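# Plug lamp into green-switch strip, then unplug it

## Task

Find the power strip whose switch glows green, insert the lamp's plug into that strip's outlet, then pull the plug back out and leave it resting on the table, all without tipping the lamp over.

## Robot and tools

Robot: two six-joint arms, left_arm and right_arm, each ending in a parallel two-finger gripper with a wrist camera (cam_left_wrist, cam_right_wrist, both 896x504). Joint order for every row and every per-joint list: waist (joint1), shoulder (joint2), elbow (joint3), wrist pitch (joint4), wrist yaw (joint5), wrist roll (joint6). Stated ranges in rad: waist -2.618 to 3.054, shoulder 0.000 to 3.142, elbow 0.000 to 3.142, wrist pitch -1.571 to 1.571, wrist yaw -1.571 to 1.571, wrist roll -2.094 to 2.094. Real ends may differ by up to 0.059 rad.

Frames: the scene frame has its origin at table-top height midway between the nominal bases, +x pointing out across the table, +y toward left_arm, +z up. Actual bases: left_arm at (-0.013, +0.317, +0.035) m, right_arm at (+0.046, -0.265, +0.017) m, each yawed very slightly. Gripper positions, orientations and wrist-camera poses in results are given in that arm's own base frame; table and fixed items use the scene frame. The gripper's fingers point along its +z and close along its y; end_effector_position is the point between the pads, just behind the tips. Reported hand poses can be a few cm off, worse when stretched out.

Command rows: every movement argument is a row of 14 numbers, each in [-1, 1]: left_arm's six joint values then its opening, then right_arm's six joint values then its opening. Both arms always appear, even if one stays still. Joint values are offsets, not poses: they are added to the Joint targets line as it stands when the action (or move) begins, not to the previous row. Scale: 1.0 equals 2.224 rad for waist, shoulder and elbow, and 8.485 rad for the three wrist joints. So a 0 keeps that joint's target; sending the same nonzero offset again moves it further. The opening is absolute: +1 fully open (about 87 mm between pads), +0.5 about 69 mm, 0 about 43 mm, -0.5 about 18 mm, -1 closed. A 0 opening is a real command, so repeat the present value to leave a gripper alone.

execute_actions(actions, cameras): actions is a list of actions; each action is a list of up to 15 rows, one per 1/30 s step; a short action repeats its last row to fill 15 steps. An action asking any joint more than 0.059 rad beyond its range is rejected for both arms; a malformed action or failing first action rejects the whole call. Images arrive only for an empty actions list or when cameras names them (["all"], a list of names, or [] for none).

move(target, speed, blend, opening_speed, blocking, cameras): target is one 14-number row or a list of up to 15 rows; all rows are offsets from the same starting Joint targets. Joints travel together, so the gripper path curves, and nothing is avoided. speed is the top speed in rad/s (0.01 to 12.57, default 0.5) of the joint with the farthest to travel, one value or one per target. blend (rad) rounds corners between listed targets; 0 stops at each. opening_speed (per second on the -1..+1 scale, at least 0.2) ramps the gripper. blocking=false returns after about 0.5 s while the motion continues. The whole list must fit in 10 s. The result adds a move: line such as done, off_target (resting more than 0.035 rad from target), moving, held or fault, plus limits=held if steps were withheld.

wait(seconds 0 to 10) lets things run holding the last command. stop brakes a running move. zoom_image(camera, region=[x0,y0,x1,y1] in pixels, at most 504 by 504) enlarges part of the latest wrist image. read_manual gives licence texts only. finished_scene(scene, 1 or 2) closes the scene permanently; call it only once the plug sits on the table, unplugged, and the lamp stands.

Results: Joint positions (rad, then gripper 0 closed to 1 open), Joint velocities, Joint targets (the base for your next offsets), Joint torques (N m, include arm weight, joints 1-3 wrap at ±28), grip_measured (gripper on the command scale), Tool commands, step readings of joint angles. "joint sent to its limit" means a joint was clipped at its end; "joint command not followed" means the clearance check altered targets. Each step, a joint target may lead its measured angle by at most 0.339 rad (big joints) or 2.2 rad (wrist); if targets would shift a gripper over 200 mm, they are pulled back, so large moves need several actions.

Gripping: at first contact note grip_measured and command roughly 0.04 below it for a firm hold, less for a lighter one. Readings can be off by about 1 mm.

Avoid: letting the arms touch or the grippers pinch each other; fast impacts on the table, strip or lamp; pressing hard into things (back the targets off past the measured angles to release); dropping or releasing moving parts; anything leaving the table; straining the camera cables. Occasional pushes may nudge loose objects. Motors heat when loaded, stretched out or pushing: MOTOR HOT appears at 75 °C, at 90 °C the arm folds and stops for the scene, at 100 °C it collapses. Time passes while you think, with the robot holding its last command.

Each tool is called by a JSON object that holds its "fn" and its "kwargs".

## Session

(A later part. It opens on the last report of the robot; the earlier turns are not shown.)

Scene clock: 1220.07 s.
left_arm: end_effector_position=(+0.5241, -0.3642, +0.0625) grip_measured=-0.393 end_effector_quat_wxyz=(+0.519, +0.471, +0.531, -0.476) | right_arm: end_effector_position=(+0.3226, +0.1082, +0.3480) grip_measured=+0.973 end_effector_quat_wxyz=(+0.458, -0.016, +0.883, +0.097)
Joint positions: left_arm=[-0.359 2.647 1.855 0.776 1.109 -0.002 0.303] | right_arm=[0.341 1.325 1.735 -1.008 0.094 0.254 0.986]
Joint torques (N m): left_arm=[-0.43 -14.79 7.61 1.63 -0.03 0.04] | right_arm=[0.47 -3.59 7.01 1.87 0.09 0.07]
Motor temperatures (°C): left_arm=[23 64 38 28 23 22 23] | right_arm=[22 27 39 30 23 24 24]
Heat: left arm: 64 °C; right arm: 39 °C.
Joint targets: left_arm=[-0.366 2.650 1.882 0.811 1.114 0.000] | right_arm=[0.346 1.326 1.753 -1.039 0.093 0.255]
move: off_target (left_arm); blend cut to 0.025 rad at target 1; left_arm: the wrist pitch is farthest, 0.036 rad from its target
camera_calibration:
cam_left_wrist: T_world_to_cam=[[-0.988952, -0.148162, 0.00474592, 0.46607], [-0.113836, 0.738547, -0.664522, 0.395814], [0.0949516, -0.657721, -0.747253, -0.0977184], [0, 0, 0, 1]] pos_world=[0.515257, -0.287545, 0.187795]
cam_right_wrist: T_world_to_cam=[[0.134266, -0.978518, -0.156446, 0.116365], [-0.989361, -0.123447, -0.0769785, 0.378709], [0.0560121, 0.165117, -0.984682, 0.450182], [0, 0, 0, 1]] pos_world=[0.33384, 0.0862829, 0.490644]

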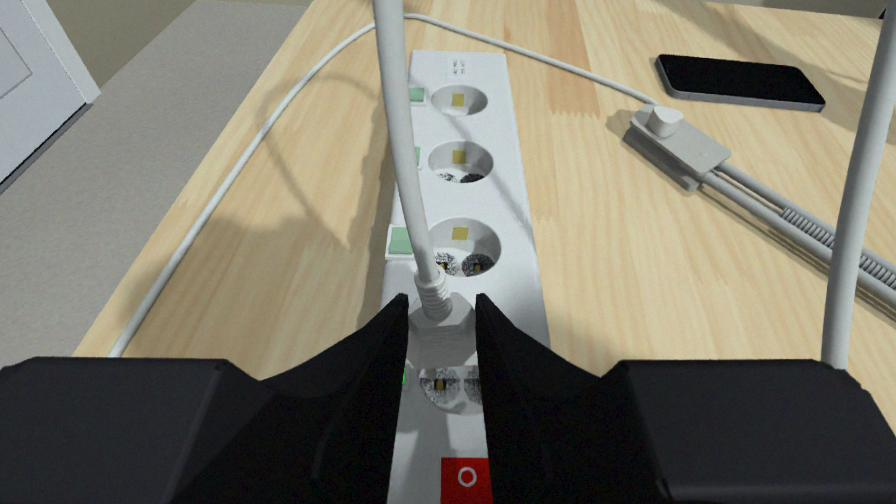

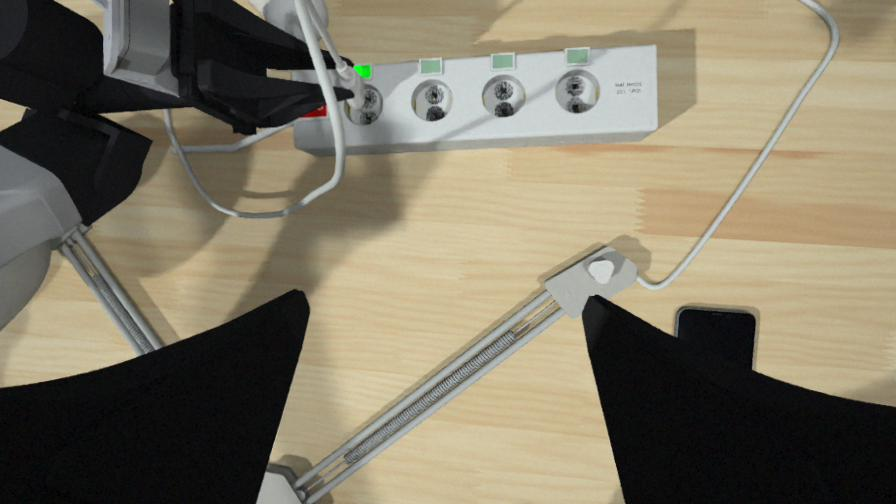

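{"fn": "move", "kwargs": {"target": [-0.0067,0.0022,-0.0378,0.0075,-0.0037,0.0124,-0.95,0,0,0,0,0,0,1], "cameras": ["all"], "speed": 0.15}}

{"fn": "zoom_image", "kwargs": {"camera": "cam_left_wrist", "region": [380, 270, 520, 440]}}

{"fn": "zoom_image", "kwargs": {"camera": "cam_right_wrist", "region": [280, 60, 430, 170]}}

Scene clock: 1243.40 s.
left_arm: end_effector_position=(+0.5181, -0.3694, +0.0538) grip_measured=-0.393 end_effector_quat_wxyz=(+0.543, +0.495, +0.506, -0.453) | right_arm: end_effector_position=(+0.3226, +0.1082, +0.3480) grip_measured=+0.973 end_effector_quat_wxyz=(+0.458, -0.016, +0.883, +0.097)
Joint positions: left_arm=[-0.374 2.647 1.804 0.84 1.095 0.081 0.303] | right_arm=[0.341 1.325 1.735 -1.008 0.094 0.254 0.986]
Joint torques (N m): left_arm=[-0.44 -14.16 4.7 1.61 -0.23 0.28] | right_arm=[0.5 -3.64 7.02 1.88 0.09 0.08]
Motor temperatures (°C): left_arm=[23 67 40 31 23 22 23] | right_arm=[22 27 39 30 23 24 24]
Heat: left arm: 67 °C; right arm: 39 °C.
Joint targets: left_arm=[-0.381 2.655 1.798 0.875 1.082 0.105] | right_arm=[0.346 1.326 1.753 -1.039 0.093 0.255]
move: done
camera_calibration:
cam_left_wrist: T_world_to_cam=[[-0.98519, -0.145757, -0.0903069, 0.463511], [-0.0483176, 0.741326, -0.669403, 0.360647], [0.164517, -0.655126, -0.73739, -0.142644], [0, 0, 0, 1]] pos_world=[0.49754, -0.293247, 0.178092]
cam_right_wrist: T_world_to_cam=[[0.134266, -0.978518, -0.156446, 0.116365], [-0.989361, -0.123447, -0.0769785, 0.378709], [0.0560121, 0.165117, -0.984682, 0.450182], [0, 0, 0, 1]] pos_world=[0.33384, 0.0862829, 0.490644]

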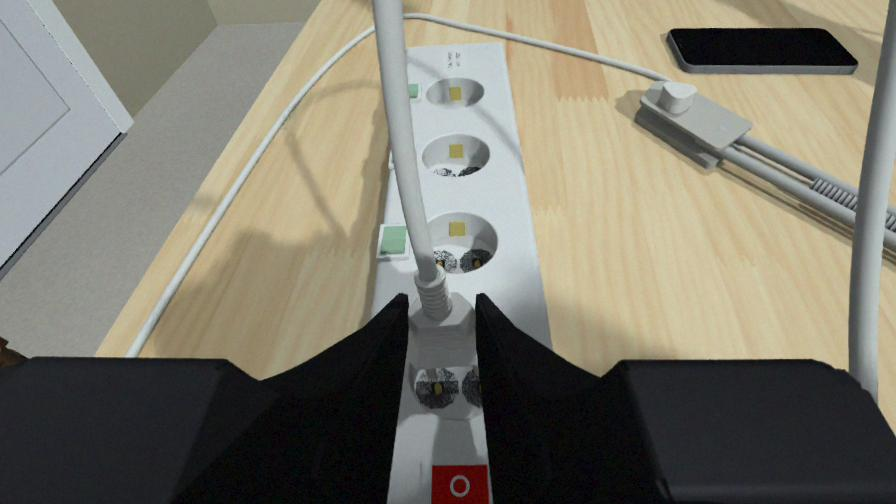

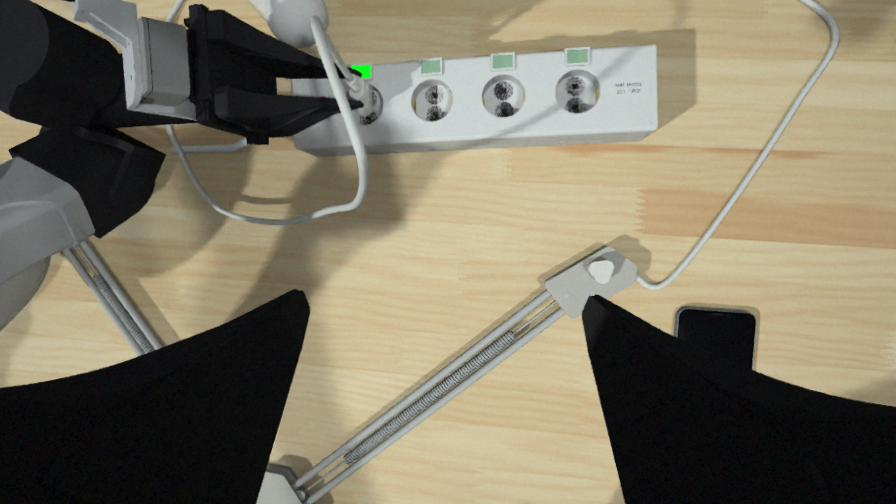

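Scaled by 2.965.

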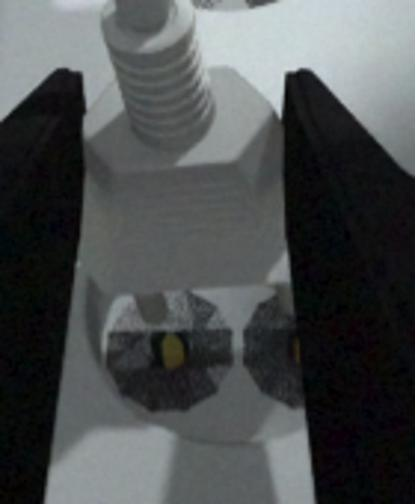

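Scaled by 3.360.

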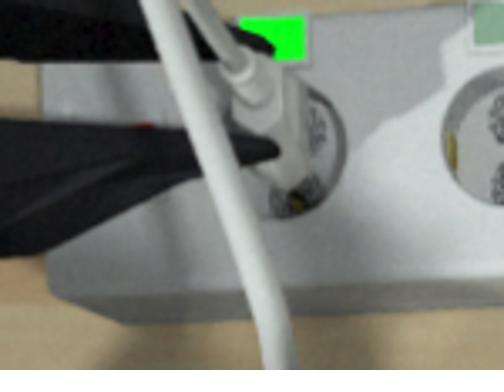

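{"fn": "move", "kwargs": {"target": [0,0.0144,0.0193,0.0029,0,0,-0.95,0,0,0,0,0,0,1], "cameras": ["cam_left_wrist"], "speed": 0.1}}

{"fn": "zoom_image", "kwargs": {"camera": "cam_left_wrist", "region": [380, 270, 520, 440]}}

Scene clock: 1255.27 s.
left_arm: end_effector_position=(+0.5202, -0.3702, +0.0489) grip_measured=-0.393 end_effector_quat_wxyz=(+0.550, +0.497, +0.499, -0.449) | right_arm: end_effector_position=(+0.3226, +0.1082, +0.3480) grip_measured=+0.973 end_effector_quat_wxyz=(+0.458, -0.016, +0.883, +0.097)
Joint positions: left_arm=[-0.374 2.672 1.816 0.874 1.095 0.082 0.303] | right_arm=[0.341 1.325 1.735 -1.008 0.094 0.254 0.986]
Joint torques (N m): left_arm=[-0.42 -13.27 7.15 1.57 -0.19 0.25] | right_arm=[0.42 -3.6 6.98 1.86 0.1 0.06]
Motor temperatures (°C): left_arm=[23 66 40 32 23 22 23] | right_arm=[22 27 39 30 23 24 24]
Heat: left arm: 66 °C; right arm: 39 °C.
Joint targets: left_arm=[-0.381 2.687 1.841 0.899 1.082 0.105] | right_arm=[0.346 1.326 1.753 -1.039 0.093 0.255]
move: done
camera_calibration:
cam_left_wrist: T_world_to_cam=[[-0.98308, -0.146876, -0.109458, 0.464399], [-0.0347001, 0.73606, -0.676027, 0.349259], [0.17986, -0.66079, -0.728702, -0.157648], [0, 0, 0, 1]] pos_world=[0.497015, -0.293038, 0.172063]
Images, in order (width x height): cam_left_wrist 896x504.

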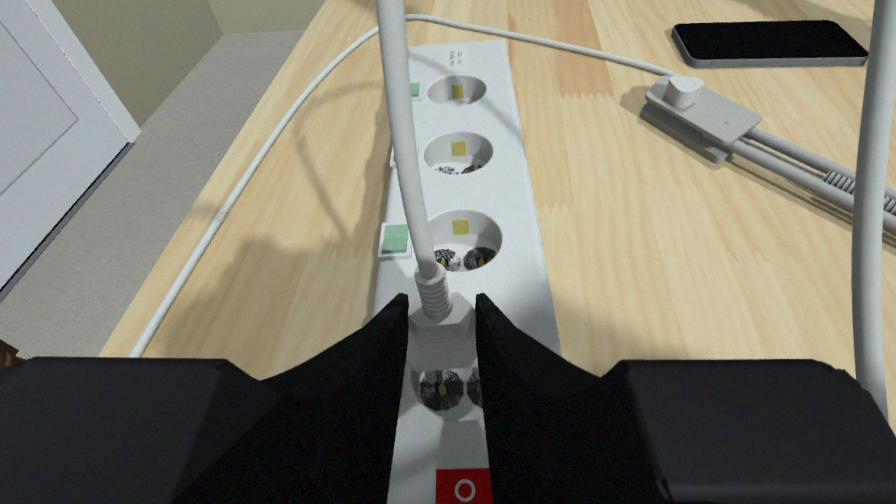

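Scaled by 2.965.

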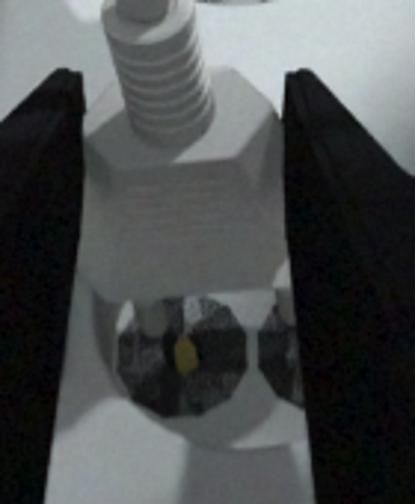

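{"fn": "move", "kwargs": {"target": [[-0.0022,0,-0.0018,0,-0.0005,0,-0.95,0,0,0,0,0,0,1],[-0.0022,0.0076,-0.0018,0.0019,-0.0005,0,-0.95,0,0,0,0,0,0,1]], "cameras": ["cam_left_wrist"], "speed": 0.1}}

{"fn": "zoom_image", "kwargs": {"camera": "cam_left_wrist", "region": [380, 270, 520, 440]}}

Scene clock: 1267.97 s.
left_arm: end_effector_position=(+0.5202, -0.3715, +0.0477) grip_measured=-0.393 end_effector_quat_wxyz=(+0.557, +0.500, +0.491, -0.446) | right_arm: end_effector_position=(+0.3226, +0.1082, +0.3480) grip_measured=+0.973 end_effector_quat_wxyz=(+0.458, -0.016, +0.883, +0.097)
Joint positions: left_arm=[-0.376 2.682 1.816 0.907 1.093 0.083 0.303] | right_arm=[0.341 1.325 1.735 -1.008 0.094 0.254 0.986]
Joint torques (N m): left_arm=[-0.61 -13.01 6.72 1.37 -0.24 0.26] | right_arm=[0.44 -3.62 6.98 1.88 0.1 0.08]
Motor temperatures (°C): left_arm=[23 63 40 31 23 22 23] | right_arm=[22 27 39 30 23 24 24]
Heat: left arm: 63 °C; right arm: 39 °C.
Joint targets: left_arm=[-0.386 2.704 1.837 0.915 1.078 0.105] | right_arm=[0.346 1.326 1.753 -1.039 0.093 0.255]
move: done
camera_calibration:
cam_left_wrist: T_world_to_cam=[[-0.980539, -0.147468, -0.129602, 0.46351], [-0.0196698, 0.730611, -0.68251, 0.339877], [0.195337, -0.666679, -0.719293, -0.170042], [0, 0, 0, 1]] pos_world=[0.494391, -0.293329, 0.169731]
Images, in order (width x height): cam_left_wrist 896x504.

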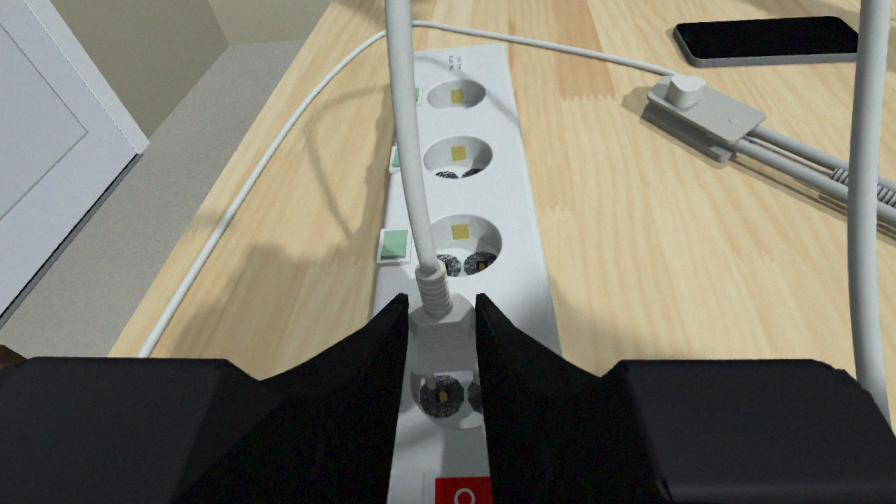

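Scaled by 2.965.

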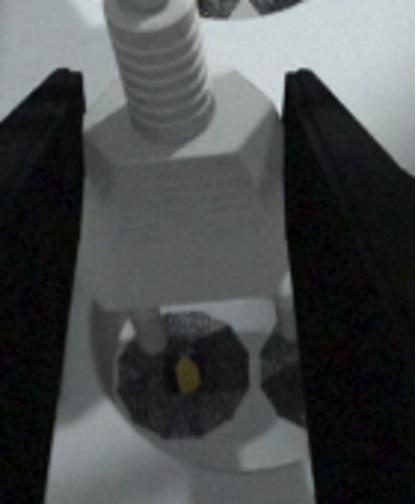

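{"fn": "move", "kwargs": {"target": [[0,-0.0486,0,0,0,0,-0.95,0,0,0,0,0,0,1],[0,-0.0486,-0.0238,-0.006,0,0,-0.95,0,0,0,0,0,0,1]], "cameras": ["cam_left_wrist"], "speed": 0.15}}

{"fn": "zoom_image", "kwargs": {"camera": "cam_left_wrist", "region": [380, 270, 520, 440]}}

Scene clock: 1304.10 s.
left_arm: end_effector_position=(+0.5163, -0.3698, +0.0528) grip_measured=-0.393 end_effector_quat_wxyz=(+0.544, +0.495, +0.506, -0.451) | right_arm: end_effector_position=(+0.3226, +0.1082, +0.3480) grip_measured=+0.973 end_effector_quat_wxyz=(+0.458, -0.016, +0.883, +0.097)
Joint positions: left_arm=[-0.376 2.643 1.789 0.852 1.091 0.083 0.303] | right_arm=[0.341 1.325 1.735 -1.008 0.094 0.254 0.986]
Joint torques (N m): left_arm=[-0.54 -19.26 4.63 1.44 -0.17 0.27] | right_arm=[0.47 -3.63 6.99 1.86 0.11 0.06]
Motor temperatures (°C): left_arm=[23 62 40 31 23 22 23] | right_arm=[22 27 39 30 23 24 24]
Heat: left arm: 62 °C; right arm: 39 °C.
Joint targets: left_arm=[-0.386 2.596 1.784 0.864 1.078 0.105] | right_arm=[0.346 1.326 1.753 -1.039 0.093 0.255]
move: off_target (left_arm); left_arm: the shoulder is farthest, 0.047 rad from its target
camera_calibration:
cam_left_wrist: T_world_to_cam=[[-0.984564, -0.147967, -0.0934829, 0.460601], [-0.0477538, 0.740953, -0.669857, 0.359707], [0.168383, -0.655053, -0.736582, -0.145297], [0, 0, 0, 1]] pos_world=[0.495134, -0.293549, 0.176988]
Images, in order (width x height): cam_left_wrist 896x504.

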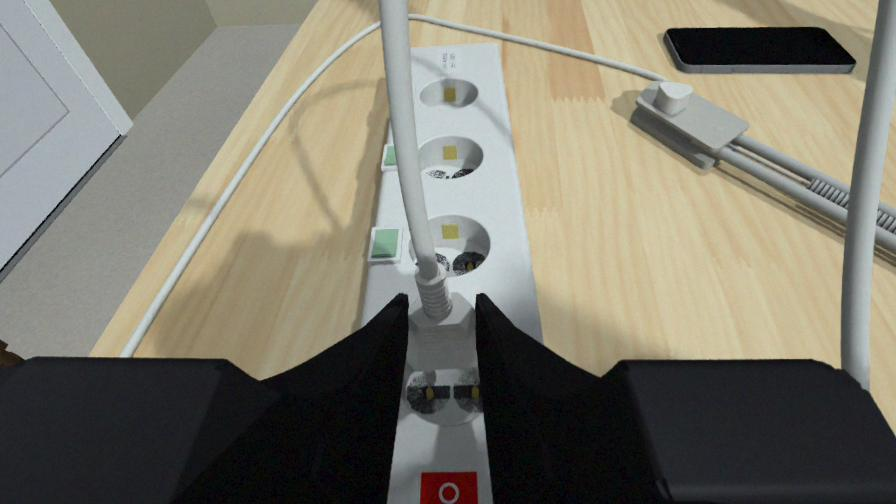

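Scaled by 2.965.

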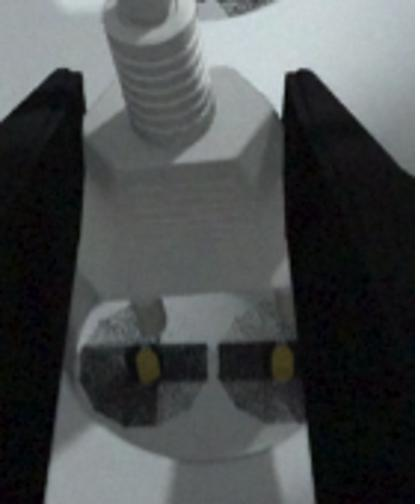

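{"fn": "move", "kwargs": {"target": [0,0.0351,0.0175,0.0031,0,0,-0.95,0,0,0,0,0,0,1], "speed": 0.1, "cameras": ["cam_left_wrist"]}}

{"fn": "zoom_image", "kwargs": {"camera": "cam_left_wrist", "region": [380, 270, 520, 440]}}

Scene clock: 1333.40 s.
left_arm: end_effector_position=(+0.5176, -0.3703, +0.0489) grip_measured=-0.393 end_effector_quat_wxyz=(+0.546, +0.495, +0.503, -0.450) | right_arm: end_effector_position=(+0.3226, +0.1082, +0.3480) grip_measured=+0.973 end_effector_quat_wxyz=(+0.458, -0.016, +0.883, +0.097)
Joint positions: left_arm=[-0.376 2.659 1.799 0.865 1.091 0.083 0.303] | right_arm=[0.341 1.325 1.735 -1.008 0.094 0.254 0.986]
Joint torques (N m): left_arm=[-0.66 -13.48 7.06 1.56 -0.24 0.22] | right_arm=[0.47 -3.59 7.08 1.87 0.11 0.08]
Motor temperatures (°C): left_arm=[23 77 38 30 23 22 23] | right_arm=[22 27 39 30 23 24 24]
Heat: left arm: 77 °C; right arm: 39 °C. Fold the left arm in close to its base, or ease its load, before you think long.
Joint targets: left_arm=[-0.386 2.674 1.823 0.891 1.078 0.105] | right_arm=[0.346 1.326 1.753 -1.039 0.093 0.255]
MOTOR HOT: the shoulder of the left arm reports 77 °C; the controller's stop level is 90 °C. To cool a motor, set the load down, stop pushing, or move to a pose that needs little force.
move: done
camera_calibration:
cam_left_wrist: T_world_to_cam=[[-0.983943, -0.148226, -0.0994227, 0.461306], [-0.0434693, 0.739288, -0.671984, 0.354812], [0.173108, -0.656873, -0.733861, -0.151955], [0, 0, 0, 1]] pos_world=[0.495627, -0.293746, 0.172779]
Images, in order (width x height): cam_left_wrist 896x504.

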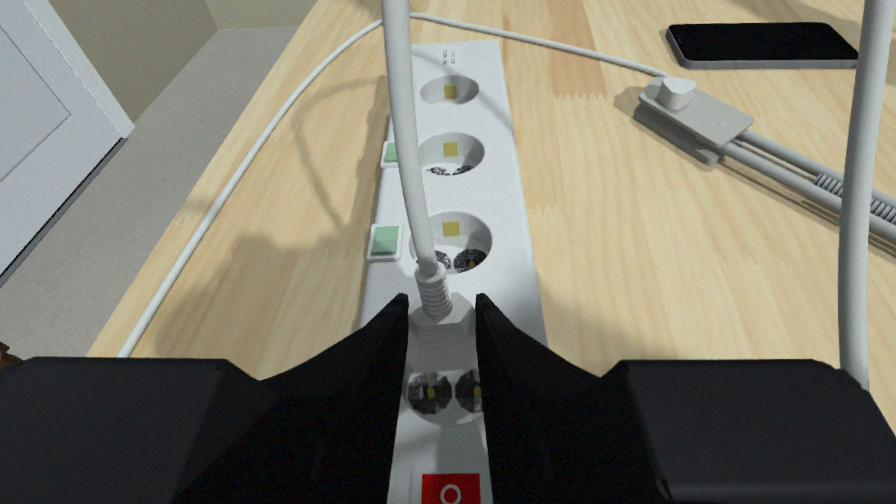

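Scaled by 2.965.

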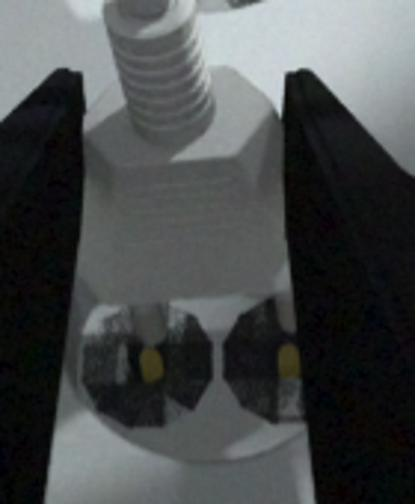

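{"fn": "move", "kwargs": {"target": [0.0094,0,-0.0164,0,0.0027,0,-0.95,0,0,0,0,0,0,1], "speed": 0.1, "cameras": ["cam_left_wrist"]}}

{"fn": "zoom_image", "kwargs": {"camera": "cam_left_wrist", "region": [380, 270, 520, 440]}}

Scene clock: 1353.37 s.
left_arm: end_effector_position=(+0.5176, -0.3687, +0.0490) grip_measured=-0.393 end_effector_quat_wxyz=(+0.546, +0.497, +0.502, -0.451) | right_arm: end_effector_position=(+0.3226, +0.1082, +0.3480) grip_measured=+0.973 end_effector_quat_wxyz=(+0.458, -0.016, +0.883, +0.097)
Joint positions: left_arm=[-0.373 2.659 1.799 0.866 1.098 0.083 0.303] | right_arm=[0.341 1.325 1.735 -1.008 0.094 0.254 0.986]
Joint torques (N m): left_arm=[0.91 -13.37 4.3 1.55 -0.01 0.21] | right_arm=[0.51 -3.64 7.06 1.87 0.09 0.09]
Motor temperatures (°C): left_arm=[23 72 40 32 23 22 23] | right_arm=[22 27 39 30 23 24 24]
Heat: left arm: 72 °C; right arm: 39 °C. Fold the left arm in close to its base, or ease its load, before you think long.
Joint targets: left_arm=[-0.365 2.674 1.787 0.891 1.101 0.105] | right_arm=[0.346 1.326 1.753 -1.039 0.093 0.255]
MOTOR HOT: still on. The shoulder of the left arm reports 72 °C.
move: done
camera_calibration:
cam_left_wrist: T_world_to_cam=[[-0.984434, -0.144472, -0.100086, 0.463221], [-0.0401479, 0.739262, -0.67222, 0.352014], [0.171107, -0.657738, -0.733555, -0.150111], [0, 0, 0, 1]] pos_world=[0.495829, -0.292042, 0.172878]
Images, in order (width x height): cam_left_wrist 896x504.

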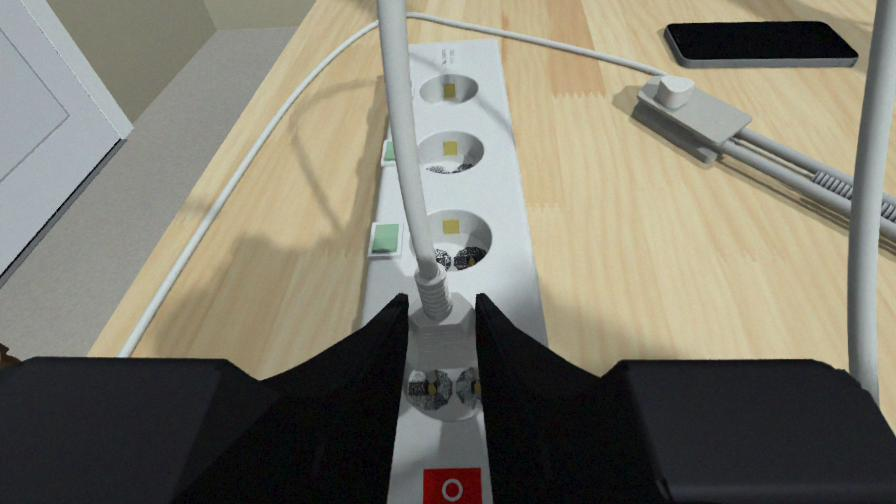

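Scaled by 2.965.

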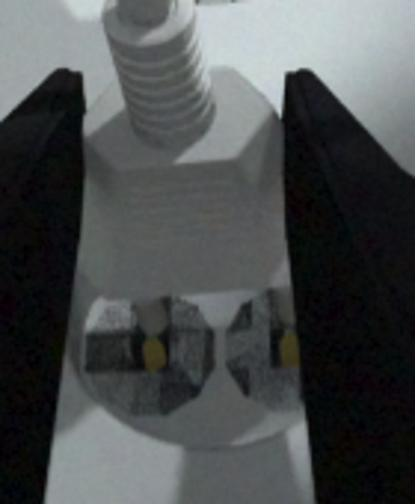

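{"fn": "move", "kwargs": {"target": [0.0022,0.0054,0,0.0008,0.0005,0,-0.95,0,0,0,0,0,0,1], "speed": 0.1, "cameras": ["cam_left_wrist"]}}

{"fn": "zoom_image", "kwargs": {"camera": "cam_left_wrist", "region": [380, 270, 520, 440]}}

Scene clock: 1363.90 s.
left_arm: end_effector_position=(+0.5170, -0.3680, +0.0483) grip_measured=-0.393 end_effector_quat_wxyz=(+0.548, +0.500, +0.496, -0.452) | right_arm: end_effector_position=(+0.3226, +0.1082, +0.3480) grip_measured=+0.973 end_effector_quat_wxyz=(+0.458, -0.016, +0.883, +0.097)
Joint positions: left_arm=[-0.371 2.665 1.799 0.886 1.108 0.083 0.303] | right_arm=[0.341 1.325 1.735 -1.008 0.094 0.254 0.986]
Joint torques (N m): left_arm=[0.79 -12.98 4.33 1.39 -0.1 0.23] | right_arm=[0.43 -3.66 7.05 1.87 0.1 0.05]
Motor temperatures (°C): left_arm=[23 70 39 33 23 22 23] | right_arm=[22 27 39 30 23 24 24]
Heat: left arm: 70 °C; right arm: 39 °C.
Joint targets: left_arm=[-0.360 2.686 1.787 0.898 1.105 0.105] | right_arm=[0.346 1.326 1.753 -1.039 0.093 0.255]
MOTOR HOT: cleared for the motors of the left arm.
move: done
camera_calibration:
cam_left_wrist: T_world_to_cam=[[-0.984145, -0.137502, -0.112038, 0.465631], [-0.0258723, 0.736202, -0.676267, 0.342699], [0.175471, -0.662645, -0.728087, -0.154466], [0, 0, 0, 1]] pos_world=[0.494219, -0.290627, 0.171459]
Images, in order (width x height): cam_left_wrist 896x504.

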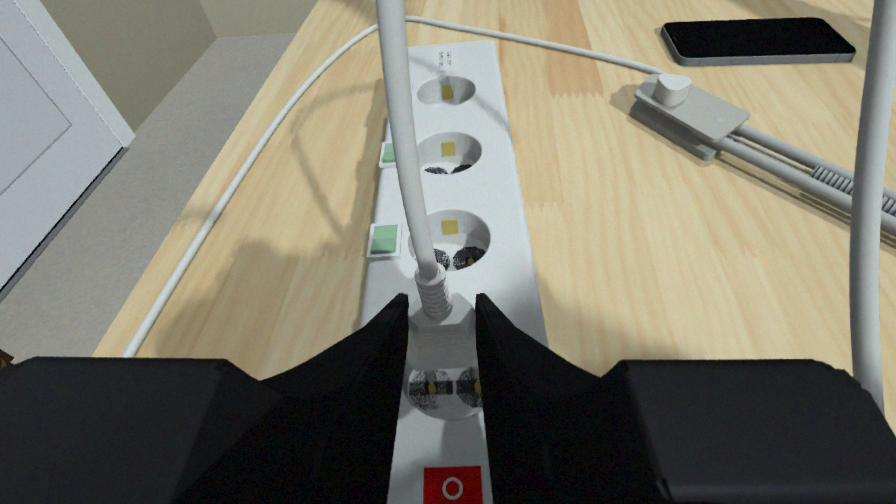

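Scaled by 2.965.

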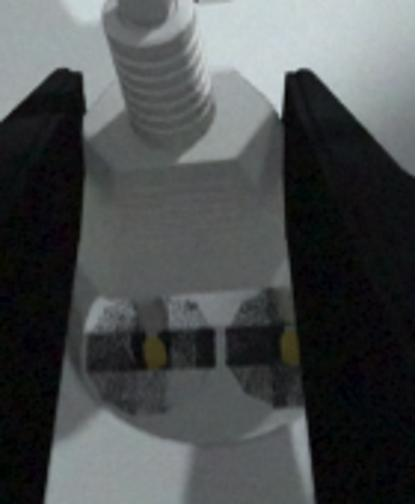

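{"fn": "zoom_image", "kwargs": {"camera": "cam_left_wrist", "region": [400, 360, 485, 420]}}

{"fn": "zoom_image", "kwargs": {"camera": "cam_left_wrist", "region": [400, 205, 500, 280]}}

Scaled by 5.929.

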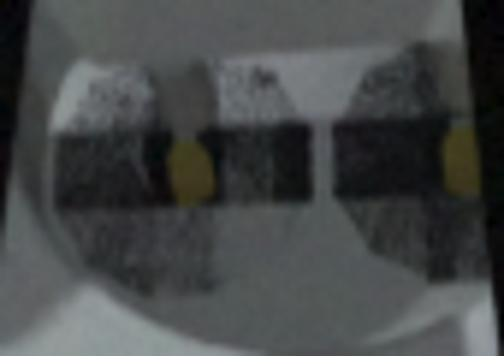

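Scaled by 5.040.

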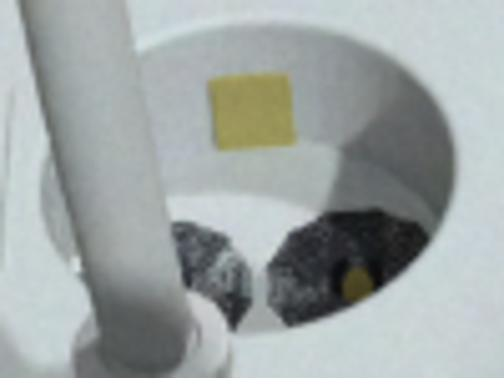

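{"fn": "move", "kwargs": {"target": [0.0024,0,0,0.0025,0.0007,0,-0.95,0,0,0,0,0,0,1], "speed": 0.1, "cameras": ["cam_left_wrist"]}}

{"fn": "zoom_image", "kwargs": {"camera": "cam_left_wrist", "region": [400, 360, 485, 420]}}

Scene clock: 1385.90 s.
left_arm: end_effector_position=(+0.5182, -0.3633, +0.0422) grip_measured=-0.393 end_effector_quat_wxyz=(+0.547, +0.498, +0.499, -0.451) | right_arm: end_effector_position=(+0.3226, +0.1082, +0.3480) grip_measured=+0.973 end_effector_quat_wxyz=(+0.458, -0.016, +0.883, +0.097)
Joint positions: left_arm=[-0.363 2.674 1.794 0.893 1.111 0.083 0.303] | right_arm=[0.341 1.325 1.735 -1.008 0.094 0.254 0.986]
Joint torques (N m): left_arm=[0.76 -13.74 4.59 1.53 -0.09 0.24] | right_arm=[0.43 -3.59 7.01 1.87 0.11 0.09]
Motor temperatures (°C): left_arm=[23 65 38 33 23 22 23] | right_arm=[22 27 39 30 23 24 24]
Heat: left arm: 65 °C; right arm: 39 °C.
Joint targets: left_arm=[-0.354 2.686 1.787 0.919 1.111 0.105] | right_arm=[0.346 1.326 1.753 -1.039 0.093 0.255]
move: done
camera_calibration:
cam_left_wrist: T_world_to_cam=[[-0.98424, -0.14174, -0.105743, 0.465041], [-0.0338418, 0.737883, -0.67408, 0.339739], [0.17357, -0.659878, -0.73105, -0.153911], [0, 0, 0, 1]] pos_world=[0.495923, -0.286335, 0.165669]
Images, in order (width x height): cam_left_wrist 896x504.

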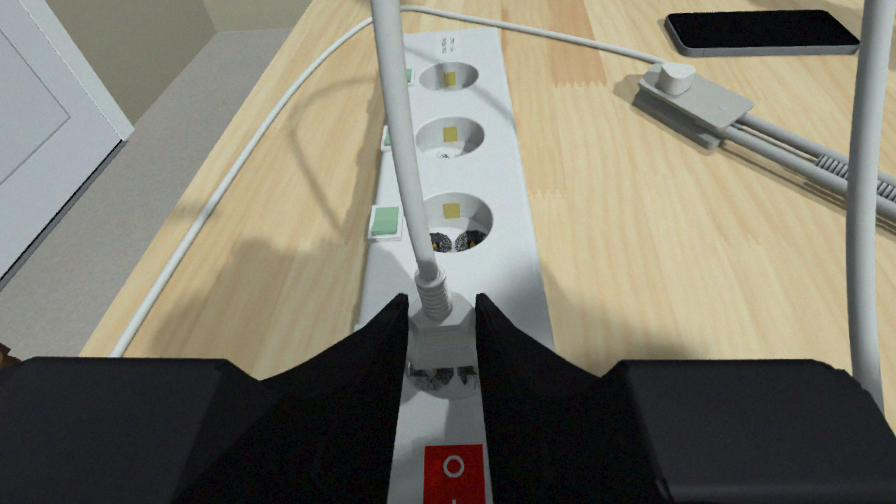

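Scaled by 5.929.

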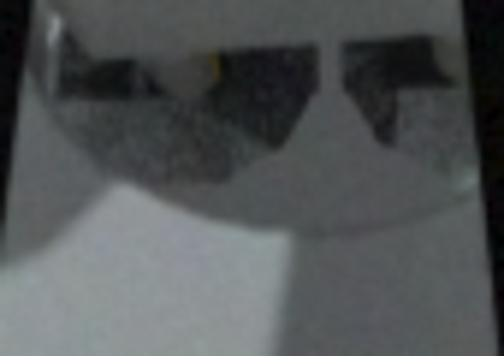

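{"fn": "move", "kwargs": {"target": [0,0.009,0.009,0.002,0,0,-0.95,0,0,0,0,0,0,1], "speed": 0.1, "cameras": ["cam_left_wrist"]}}

{"fn": "zoom_image", "kwargs": {"camera": "cam_left_wrist", "region": [400, 340, 485, 400]}}

Scene clock: 1394.37 s.
left_arm: end_effector_position=(+0.5173, -0.3636, +0.0413) grip_measured=-0.393 end_effector_quat_wxyz=(+0.552, +0.503, +0.490, -0.450) | right_arm: end_effector_position=(+0.3226, +0.1082, +0.3480) grip_measured=+0.973 end_effector_quat_wxyz=(+0.458, -0.016, +0.883, +0.097)
Joint positions: left_arm=[-0.363 2.684 1.794 0.926 1.119 0.083 0.303] | right_arm=[0.341 1.325 1.735 -1.008 0.094 0.254 0.986]
Joint torques (N m): left_arm=[0.72 -12.63 6.16 1.37 -0.15 0.25] | right_arm=[0.47 -3.64 7.02 1.87 0.11 0.06]
Motor temperatures (°C): left_arm=[23 64 38 32 23 22 23] | right_arm=[22 27 39 30 23 24 24]
Heat: left arm: 64 °C; right arm: 39 °C.
Joint targets: left_arm=[-0.354 2.706 1.807 0.936 1.111 0.105] | right_arm=[0.346 1.326 1.753 -1.039 0.093 0.255]
move: done
camera_calibration:
cam_left_wrist: T_world_to_cam=[[-0.982906, -0.134762, -0.12544, 0.466627], [-0.0136432, 0.73278, -0.680329, 0.327275], [0.183602, -0.666988, -0.722092, -0.162791], [0, 0, 0, 1]] pos_world=[0.493004, -0.285517, 0.163639]
Images, in order (width x height): cam_left_wrist 896x504.

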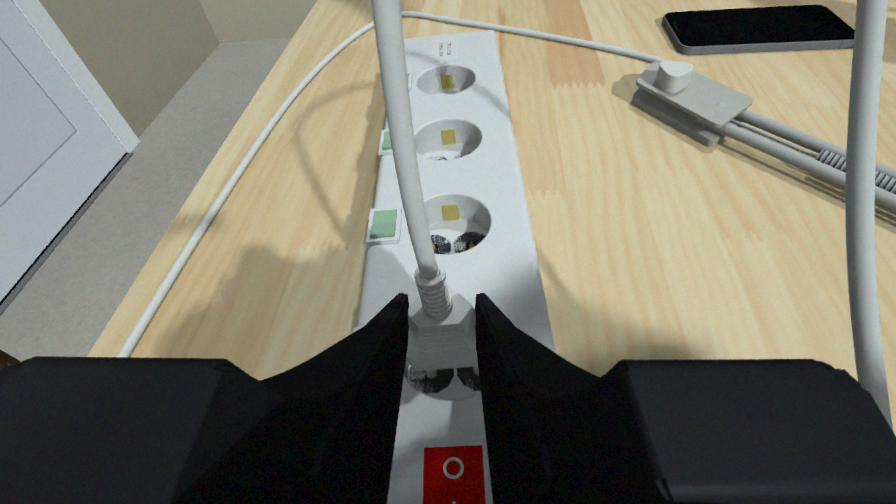

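Scaled by 5.929.

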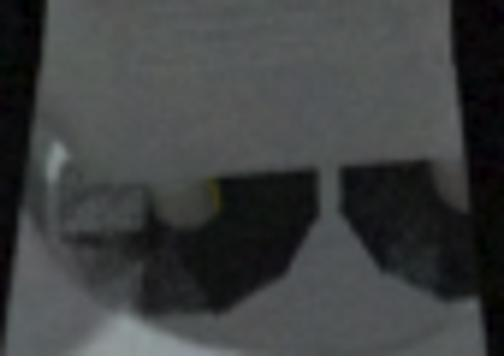

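{"fn": "move", "kwargs": {"target": [[-0.0079,0,-0.0103,0.001,0,0,-0.95,0,0,0,0,0,0,1],[-0.0079,0.006,-0.0103,0.001,0,0,-0.95,0,0,0,0,0,0,1]], "speed": 0.1, "cameras": ["cam_left_wrist"]}}

{"fn": "zoom_image", "kwargs": {"camera": "cam_left_wrist", "region": [400, 340, 485, 400]}}

Scene clock: 1404.97 s.
left_arm: end_effector_position=(+0.5165, -0.3653, +0.0405) grip_measured=-0.393 end_effector_quat_wxyz=(+0.557, +0.505, +0.483, -0.448) | right_arm: end_effector_position=(+0.3226, +0.1082, +0.3480) grip_measured=+0.973 end_effector_quat_wxyz=(+0.458, -0.016, +0.883, +0.097)
Joint positions: left_arm=[-0.366 2.692 1.794 0.95 1.119 0.083 0.303] | right_arm=[0.341 1.325 1.735 -1.008 0.094 0.254 0.986]
Joint torques (N m): left_arm=[-0.44 -12.27 4.4 1.2 -0.19 0.21] | right_arm=[0.39 -3.64 7.01 1.87 0.09 0.07]
Motor temperatures (°C): left_arm=[23 61 38 32 23 22 23] | right_arm=[22 27 39 30 23 24 24]
Heat: left arm: 61 °C; right arm: 39 °C.
Joint targets: left_arm=[-0.372 2.720 1.784 0.944 1.111 0.105] | right_arm=[0.346 1.326 1.753 -1.039 0.093 0.255]
move: done
camera_calibration:
cam_left_wrist: T_world_to_cam=[[-0.981223, -0.132525, -0.140137, 0.466027], [-0.000656181, 0.728852, -0.684671, 0.319998], [0.192875, -0.671723, -0.715253, -0.171107], [0, 0, 0, 1]] pos_world=[0.490489, -0.286407, 0.162016]
Images, in order (width x height): cam_left_wrist 896x504.

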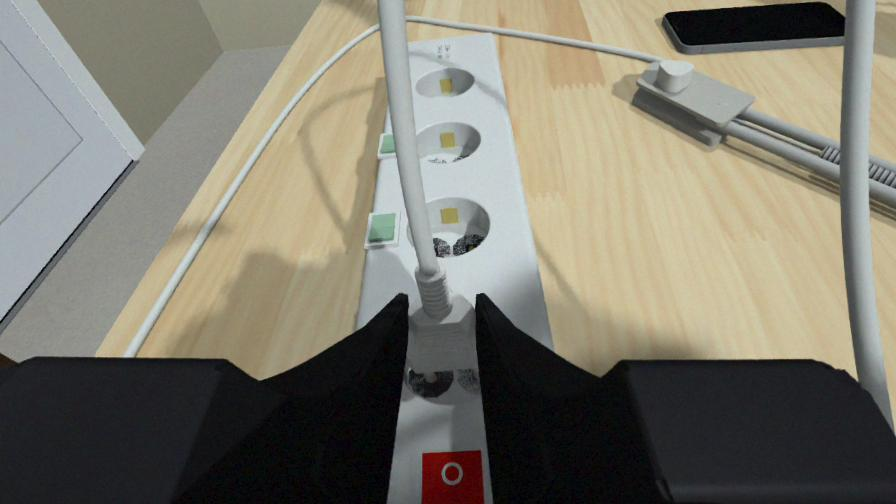

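Scaled by 5.929.

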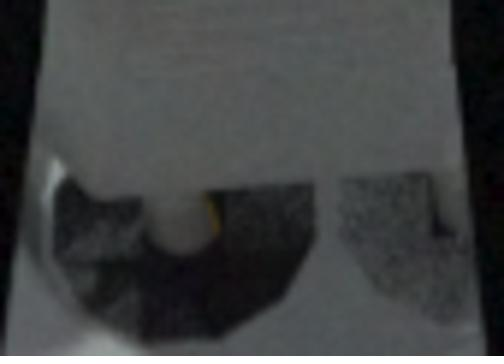

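{"fn": "move", "kwargs": {"target": [[0,-0.0629,0,0,0,0,-0.95,0,0,0,0,0,0,1],[-0.002,-0.0629,0,-0.0077,0,0,-0.95,0,0,0,0,0,0,1],[-0.002,-0.0243,0,-0.0077,0,0,-0.95,0,0,0,0,0,0,1]], "speed": 0.1, "cameras": ["cam_left_wrist"]}}

{"fn": "zoom_image", "kwargs": {"camera": "cam_left_wrist", "region": [400, 350, 485, 410]}}

Scene clock: 1429.27 s.
left_arm: end_effector_position=(+0.5139, -0.3667, +0.0479) grip_measured=-0.393 end_effector_quat_wxyz=(+0.541, +0.501, +0.499, -0.456) | right_arm: end_effector_position=(+0.3226, +0.1082, +0.3480) grip_measured=+0.973 end_effector_quat_wxyz=(+0.458, -0.016, +0.883, +0.097)
Joint positions: left_arm=[-0.37 2.655 1.788 0.868 1.118 0.085 0.303] | right_arm=[0.341 1.325 1.735 -1.008 0.094 0.254 0.986]
Joint torques (N m): left_arm=[-0.44 -13.79 4.92 1.37 -0.13 0.24] | right_arm=[0.42 -3.64 7.05 1.88 0.09 0.06]
Motor temperatures (°C): left_arm=[23 63 37 31 23 22 23] | right_arm=[22 27 39 30 23 24 24]
Heat: left arm: 63 °C; right arm: 39 °C.
Joint targets: left_arm=[-0.376 2.665 1.784 0.879 1.111 0.105] | right_arm=[0.346 1.326 1.753 -1.039 0.093 0.255]
move: done
camera_calibration:
cam_left_wrist: T_world_to_cam=[[-0.986941, -0.127814, -0.0980372, 0.46699], [-0.0293463, 0.741096, -0.670757, 0.344639], [0.158387, -0.659121, -0.735169, -0.142919], [0, 0, 0, 1]] pos_world=[0.493642, -0.289924, 0.171882]
Images, in order (width x height): cam_left_wrist 896x504.

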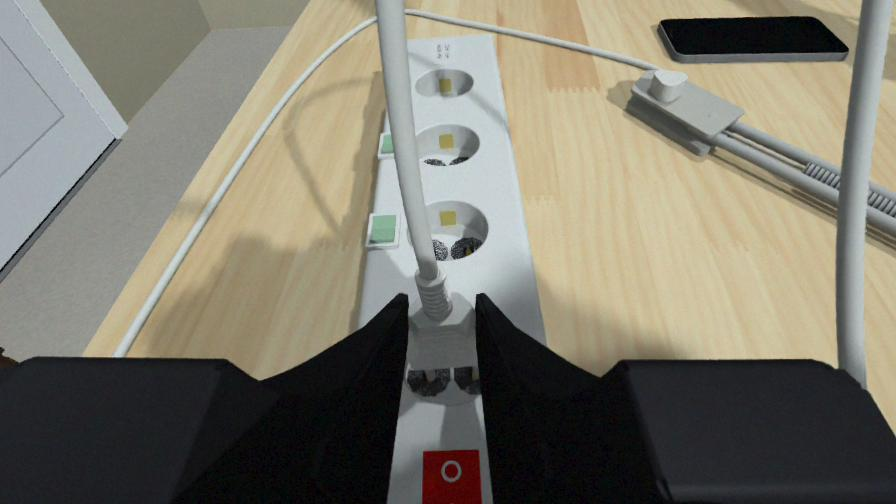

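Scaled by 5.929.

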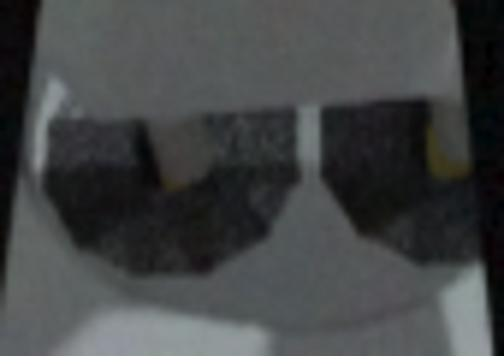

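{"fn": "move", "kwargs": {"target": [0,0.0063,0.0184,0.0018,0,0,-0.95,0,0,0,0,0,0,1], "speed": 0.1, "cameras": ["cam_left_wrist"]}}

{"fn": "zoom_image", "kwargs": {"camera": "cam_left_wrist", "region": [400, 350, 485, 410]}}

Scene clock: 1438.30 s.
left_arm: end_effector_position=(+0.5150, -0.3670, +0.0431) grip_measured=-0.393 end_effector_quat_wxyz=(+0.540, +0.500, +0.501, -0.456) | right_arm: end_effector_position=(+0.3226, +0.1082, +0.3480) grip_measured=+0.973 end_effector_quat_wxyz=(+0.458, -0.016, +0.883, +0.097)
Joint positions: left_arm=[-0.37 2.669 1.798 0.868 1.117 0.085 0.303] | right_arm=[0.341 1.325 1.735 -1.008 0.094 0.254 0.986]
Joint torques (N m): left_arm=[-0.27 -13.72 7.24 1.52 -0.11 0.24] | right_arm=[0.4 -3.6 7.01 1.88 0.1 0.07]
Motor temperatures (°C): left_arm=[23 62 37 32 23 22 23] | right_arm=[22 27 39 30 23 24 24]
Heat: left arm: 62 °C; right arm: 39 °C.
Joint targets: left_arm=[-0.376 2.680 1.825 0.894 1.111 0.105] | right_arm=[0.346 1.326 1.753 -1.039 0.093 0.255]
move: done
camera_calibration:
cam_left_wrist: T_world_to_cam=[[-0.987082, -0.129162, -0.094795, 0.467095], [-0.0328128, 0.742107, -0.669478, 0.34377], [0.156819, -0.657719, -0.736758, -0.145418], [0, 0, 0, 1]] pos_world=[0.495146, -0.290428, 0.167287]
Images, in order (width x height): cam_left_wrist 896x504.

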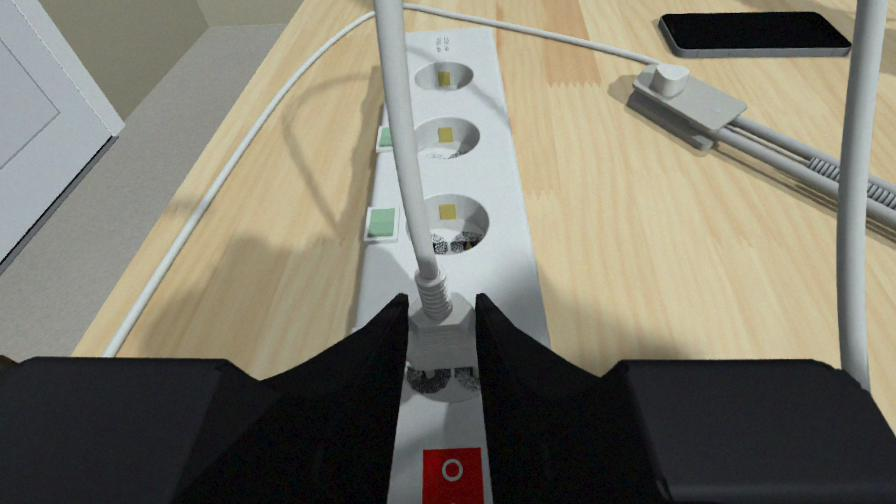

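Scaled by 5.929.

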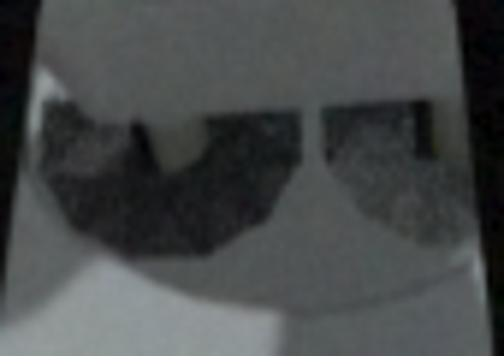

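{"fn": "move", "kwargs": {"target": [0,0.0048,0.0015,0.001,0,0,-0.95,0,0,0,0,0,0,1], "speed": 0.1, "cameras": ["cam_left_wrist"]}}

{"fn": "zoom_image", "kwargs": {"camera": "cam_left_wrist", "region": [400, 350, 485, 410]}}

Scene clock: 1444.27 s.
left_arm: end_effector_position=(+0.5158, -0.3673, +0.0422) grip_measured=-0.393 end_effector_quat_wxyz=(+0.542, +0.501, +0.499, -0.455) | right_arm: end_effector_position=(+0.3226, +0.1082, +0.3480) grip_measured=+0.973 end_effector_quat_wxyz=(+0.458, -0.016, +0.883, +0.097)
Joint positions: left_arm=[-0.37 2.675 1.803 0.875 1.117 0.085 0.303] | right_arm=[0.341 1.325 1.735 -1.008 0.094 0.254 0.986]
Joint torques (N m): left_arm=[-0.31 -13.35 7.06 1.5 -0.14 0.21] | right_arm=[0.46 -3.58 6.95 1.88 0.11 0.07]
Motor temperatures (°C): left_arm=[23 62 38 32 23 22 23] | right_arm=[22 27 39 30 23 24 24]
Heat: left arm: 62 °C; right arm: 39 °C.
Joint targets: left_arm=[-0.376 2.690 1.828 0.902 1.111 0.105] | right_arm=[0.346 1.326 1.753 -1.039 0.093 0.255]
move: done
camera_calibration:
cam_left_wrist: T_world_to_cam=[[-0.986574, -0.129332, -0.0997218, 0.467578], [-0.0292638, 0.740731, -0.671164, 0.34116], [0.16067, -0.659235, -0.734571, -0.149098], [0, 0, 0, 1]] pos_world=[0.495239, -0.290525, 0.166079]
Images, in order (width x height): cam_left_wrist 896x504.

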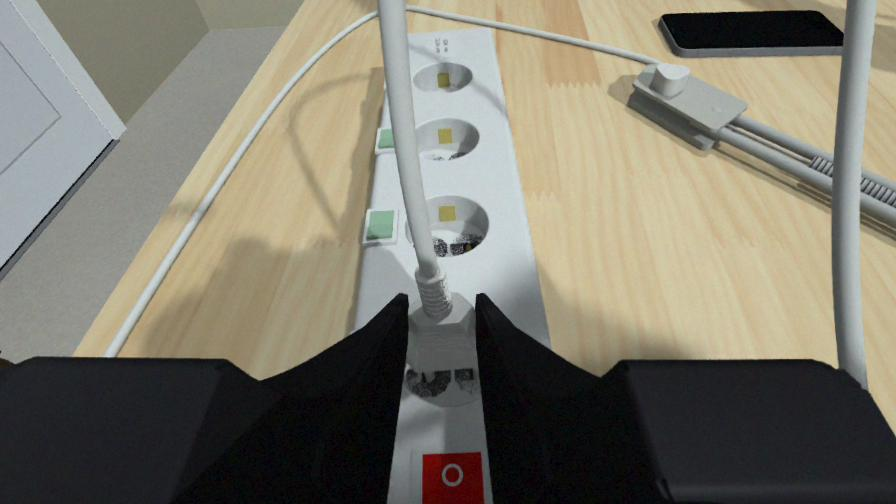

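Scaled by 5.929.

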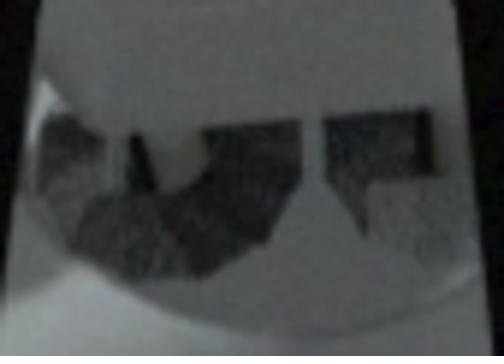

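{"fn": "move", "kwargs": {"target": [[0,-0.036,0,0,0,0,-0.95,0,0,0,0,0,0,1],[-0.0009,-0.036,0.004,-0.0004,0,0,-0.95,0,0,0,0,0,0,1],[-0.0009,0.0035,0.004,-0.0004,0,0,-0.95,0,0,0,0,0,0,1]], "speed": 0.1, "cameras": ["cam_left_wrist"]}}

{"fn": "zoom_image", "kwargs": {"camera": "cam_left_wrist", "region": [400, 350, 485, 410]}}

Scene clock: 1461.37 s.
left_arm: end_effector_position=(+0.5172, -0.3697, +0.0477) grip_measured=-0.393 end_effector_quat_wxyz=(+0.548, +0.504, +0.490, -0.453) | right_arm: end_effector_position=(+0.3226, +0.1082, +0.3480) grip_measured=+0.973 end_effector_quat_wxyz=(+0.458, -0.016, +0.883, +0.097)
Joint positions: left_arm=[-0.372 2.677 1.817 0.888 1.118 0.085 0.303] | right_arm=[0.341 1.325 1.735 -1.008 0.094 0.254 0.986]
Joint torques (N m): left_arm=[-0.61 -12.98 6.49 1.39 -0.17 0.21] | right_arm=[0.44 -3.62 7.01 1.87 0.1 0.07]
Motor temperatures (°C): left_arm=[23 64 39 32 23 22 23] | right_arm=[22 27 39 30 23 24 24]
Heat: left arm: 64 °C; right arm: 39 °C.
Joint targets: left_arm=[-0.379 2.698 1.837 0.899 1.111 0.105] | right_arm=[0.346 1.326 1.753 -1.039 0.093 0.255]
move: done
camera_calibration:
cam_left_wrist: T_world_to_cam=[[-0.984639, -0.126133, -0.120736, 0.470396], [-0.0110082, 0.734952, -0.67803, 0.335475], [0.174257, -0.666286, -0.72505, -0.156967], [0, 0, 0, 1]] pos_world=[0.494216, -0.29181, 0.170447]
Images, in order (width x height): cam_left_wrist 896x504.

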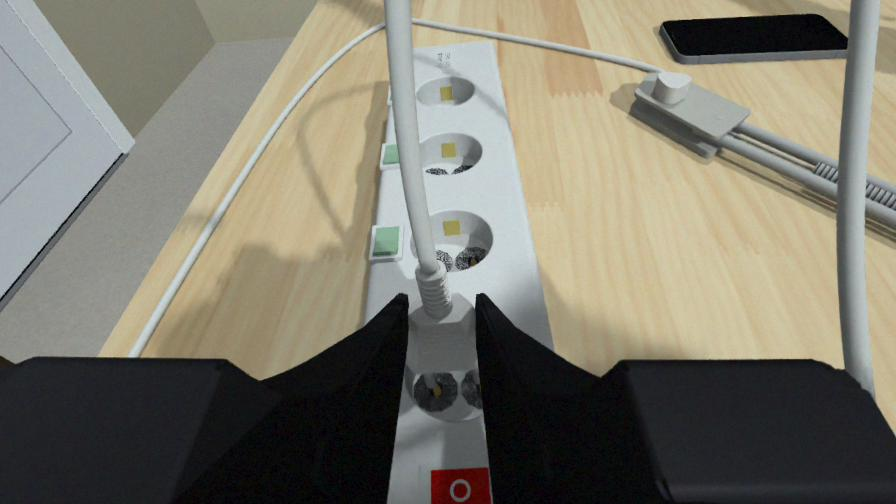

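Scaled by 5.929.

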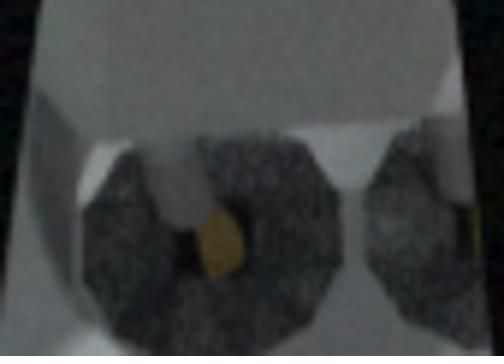

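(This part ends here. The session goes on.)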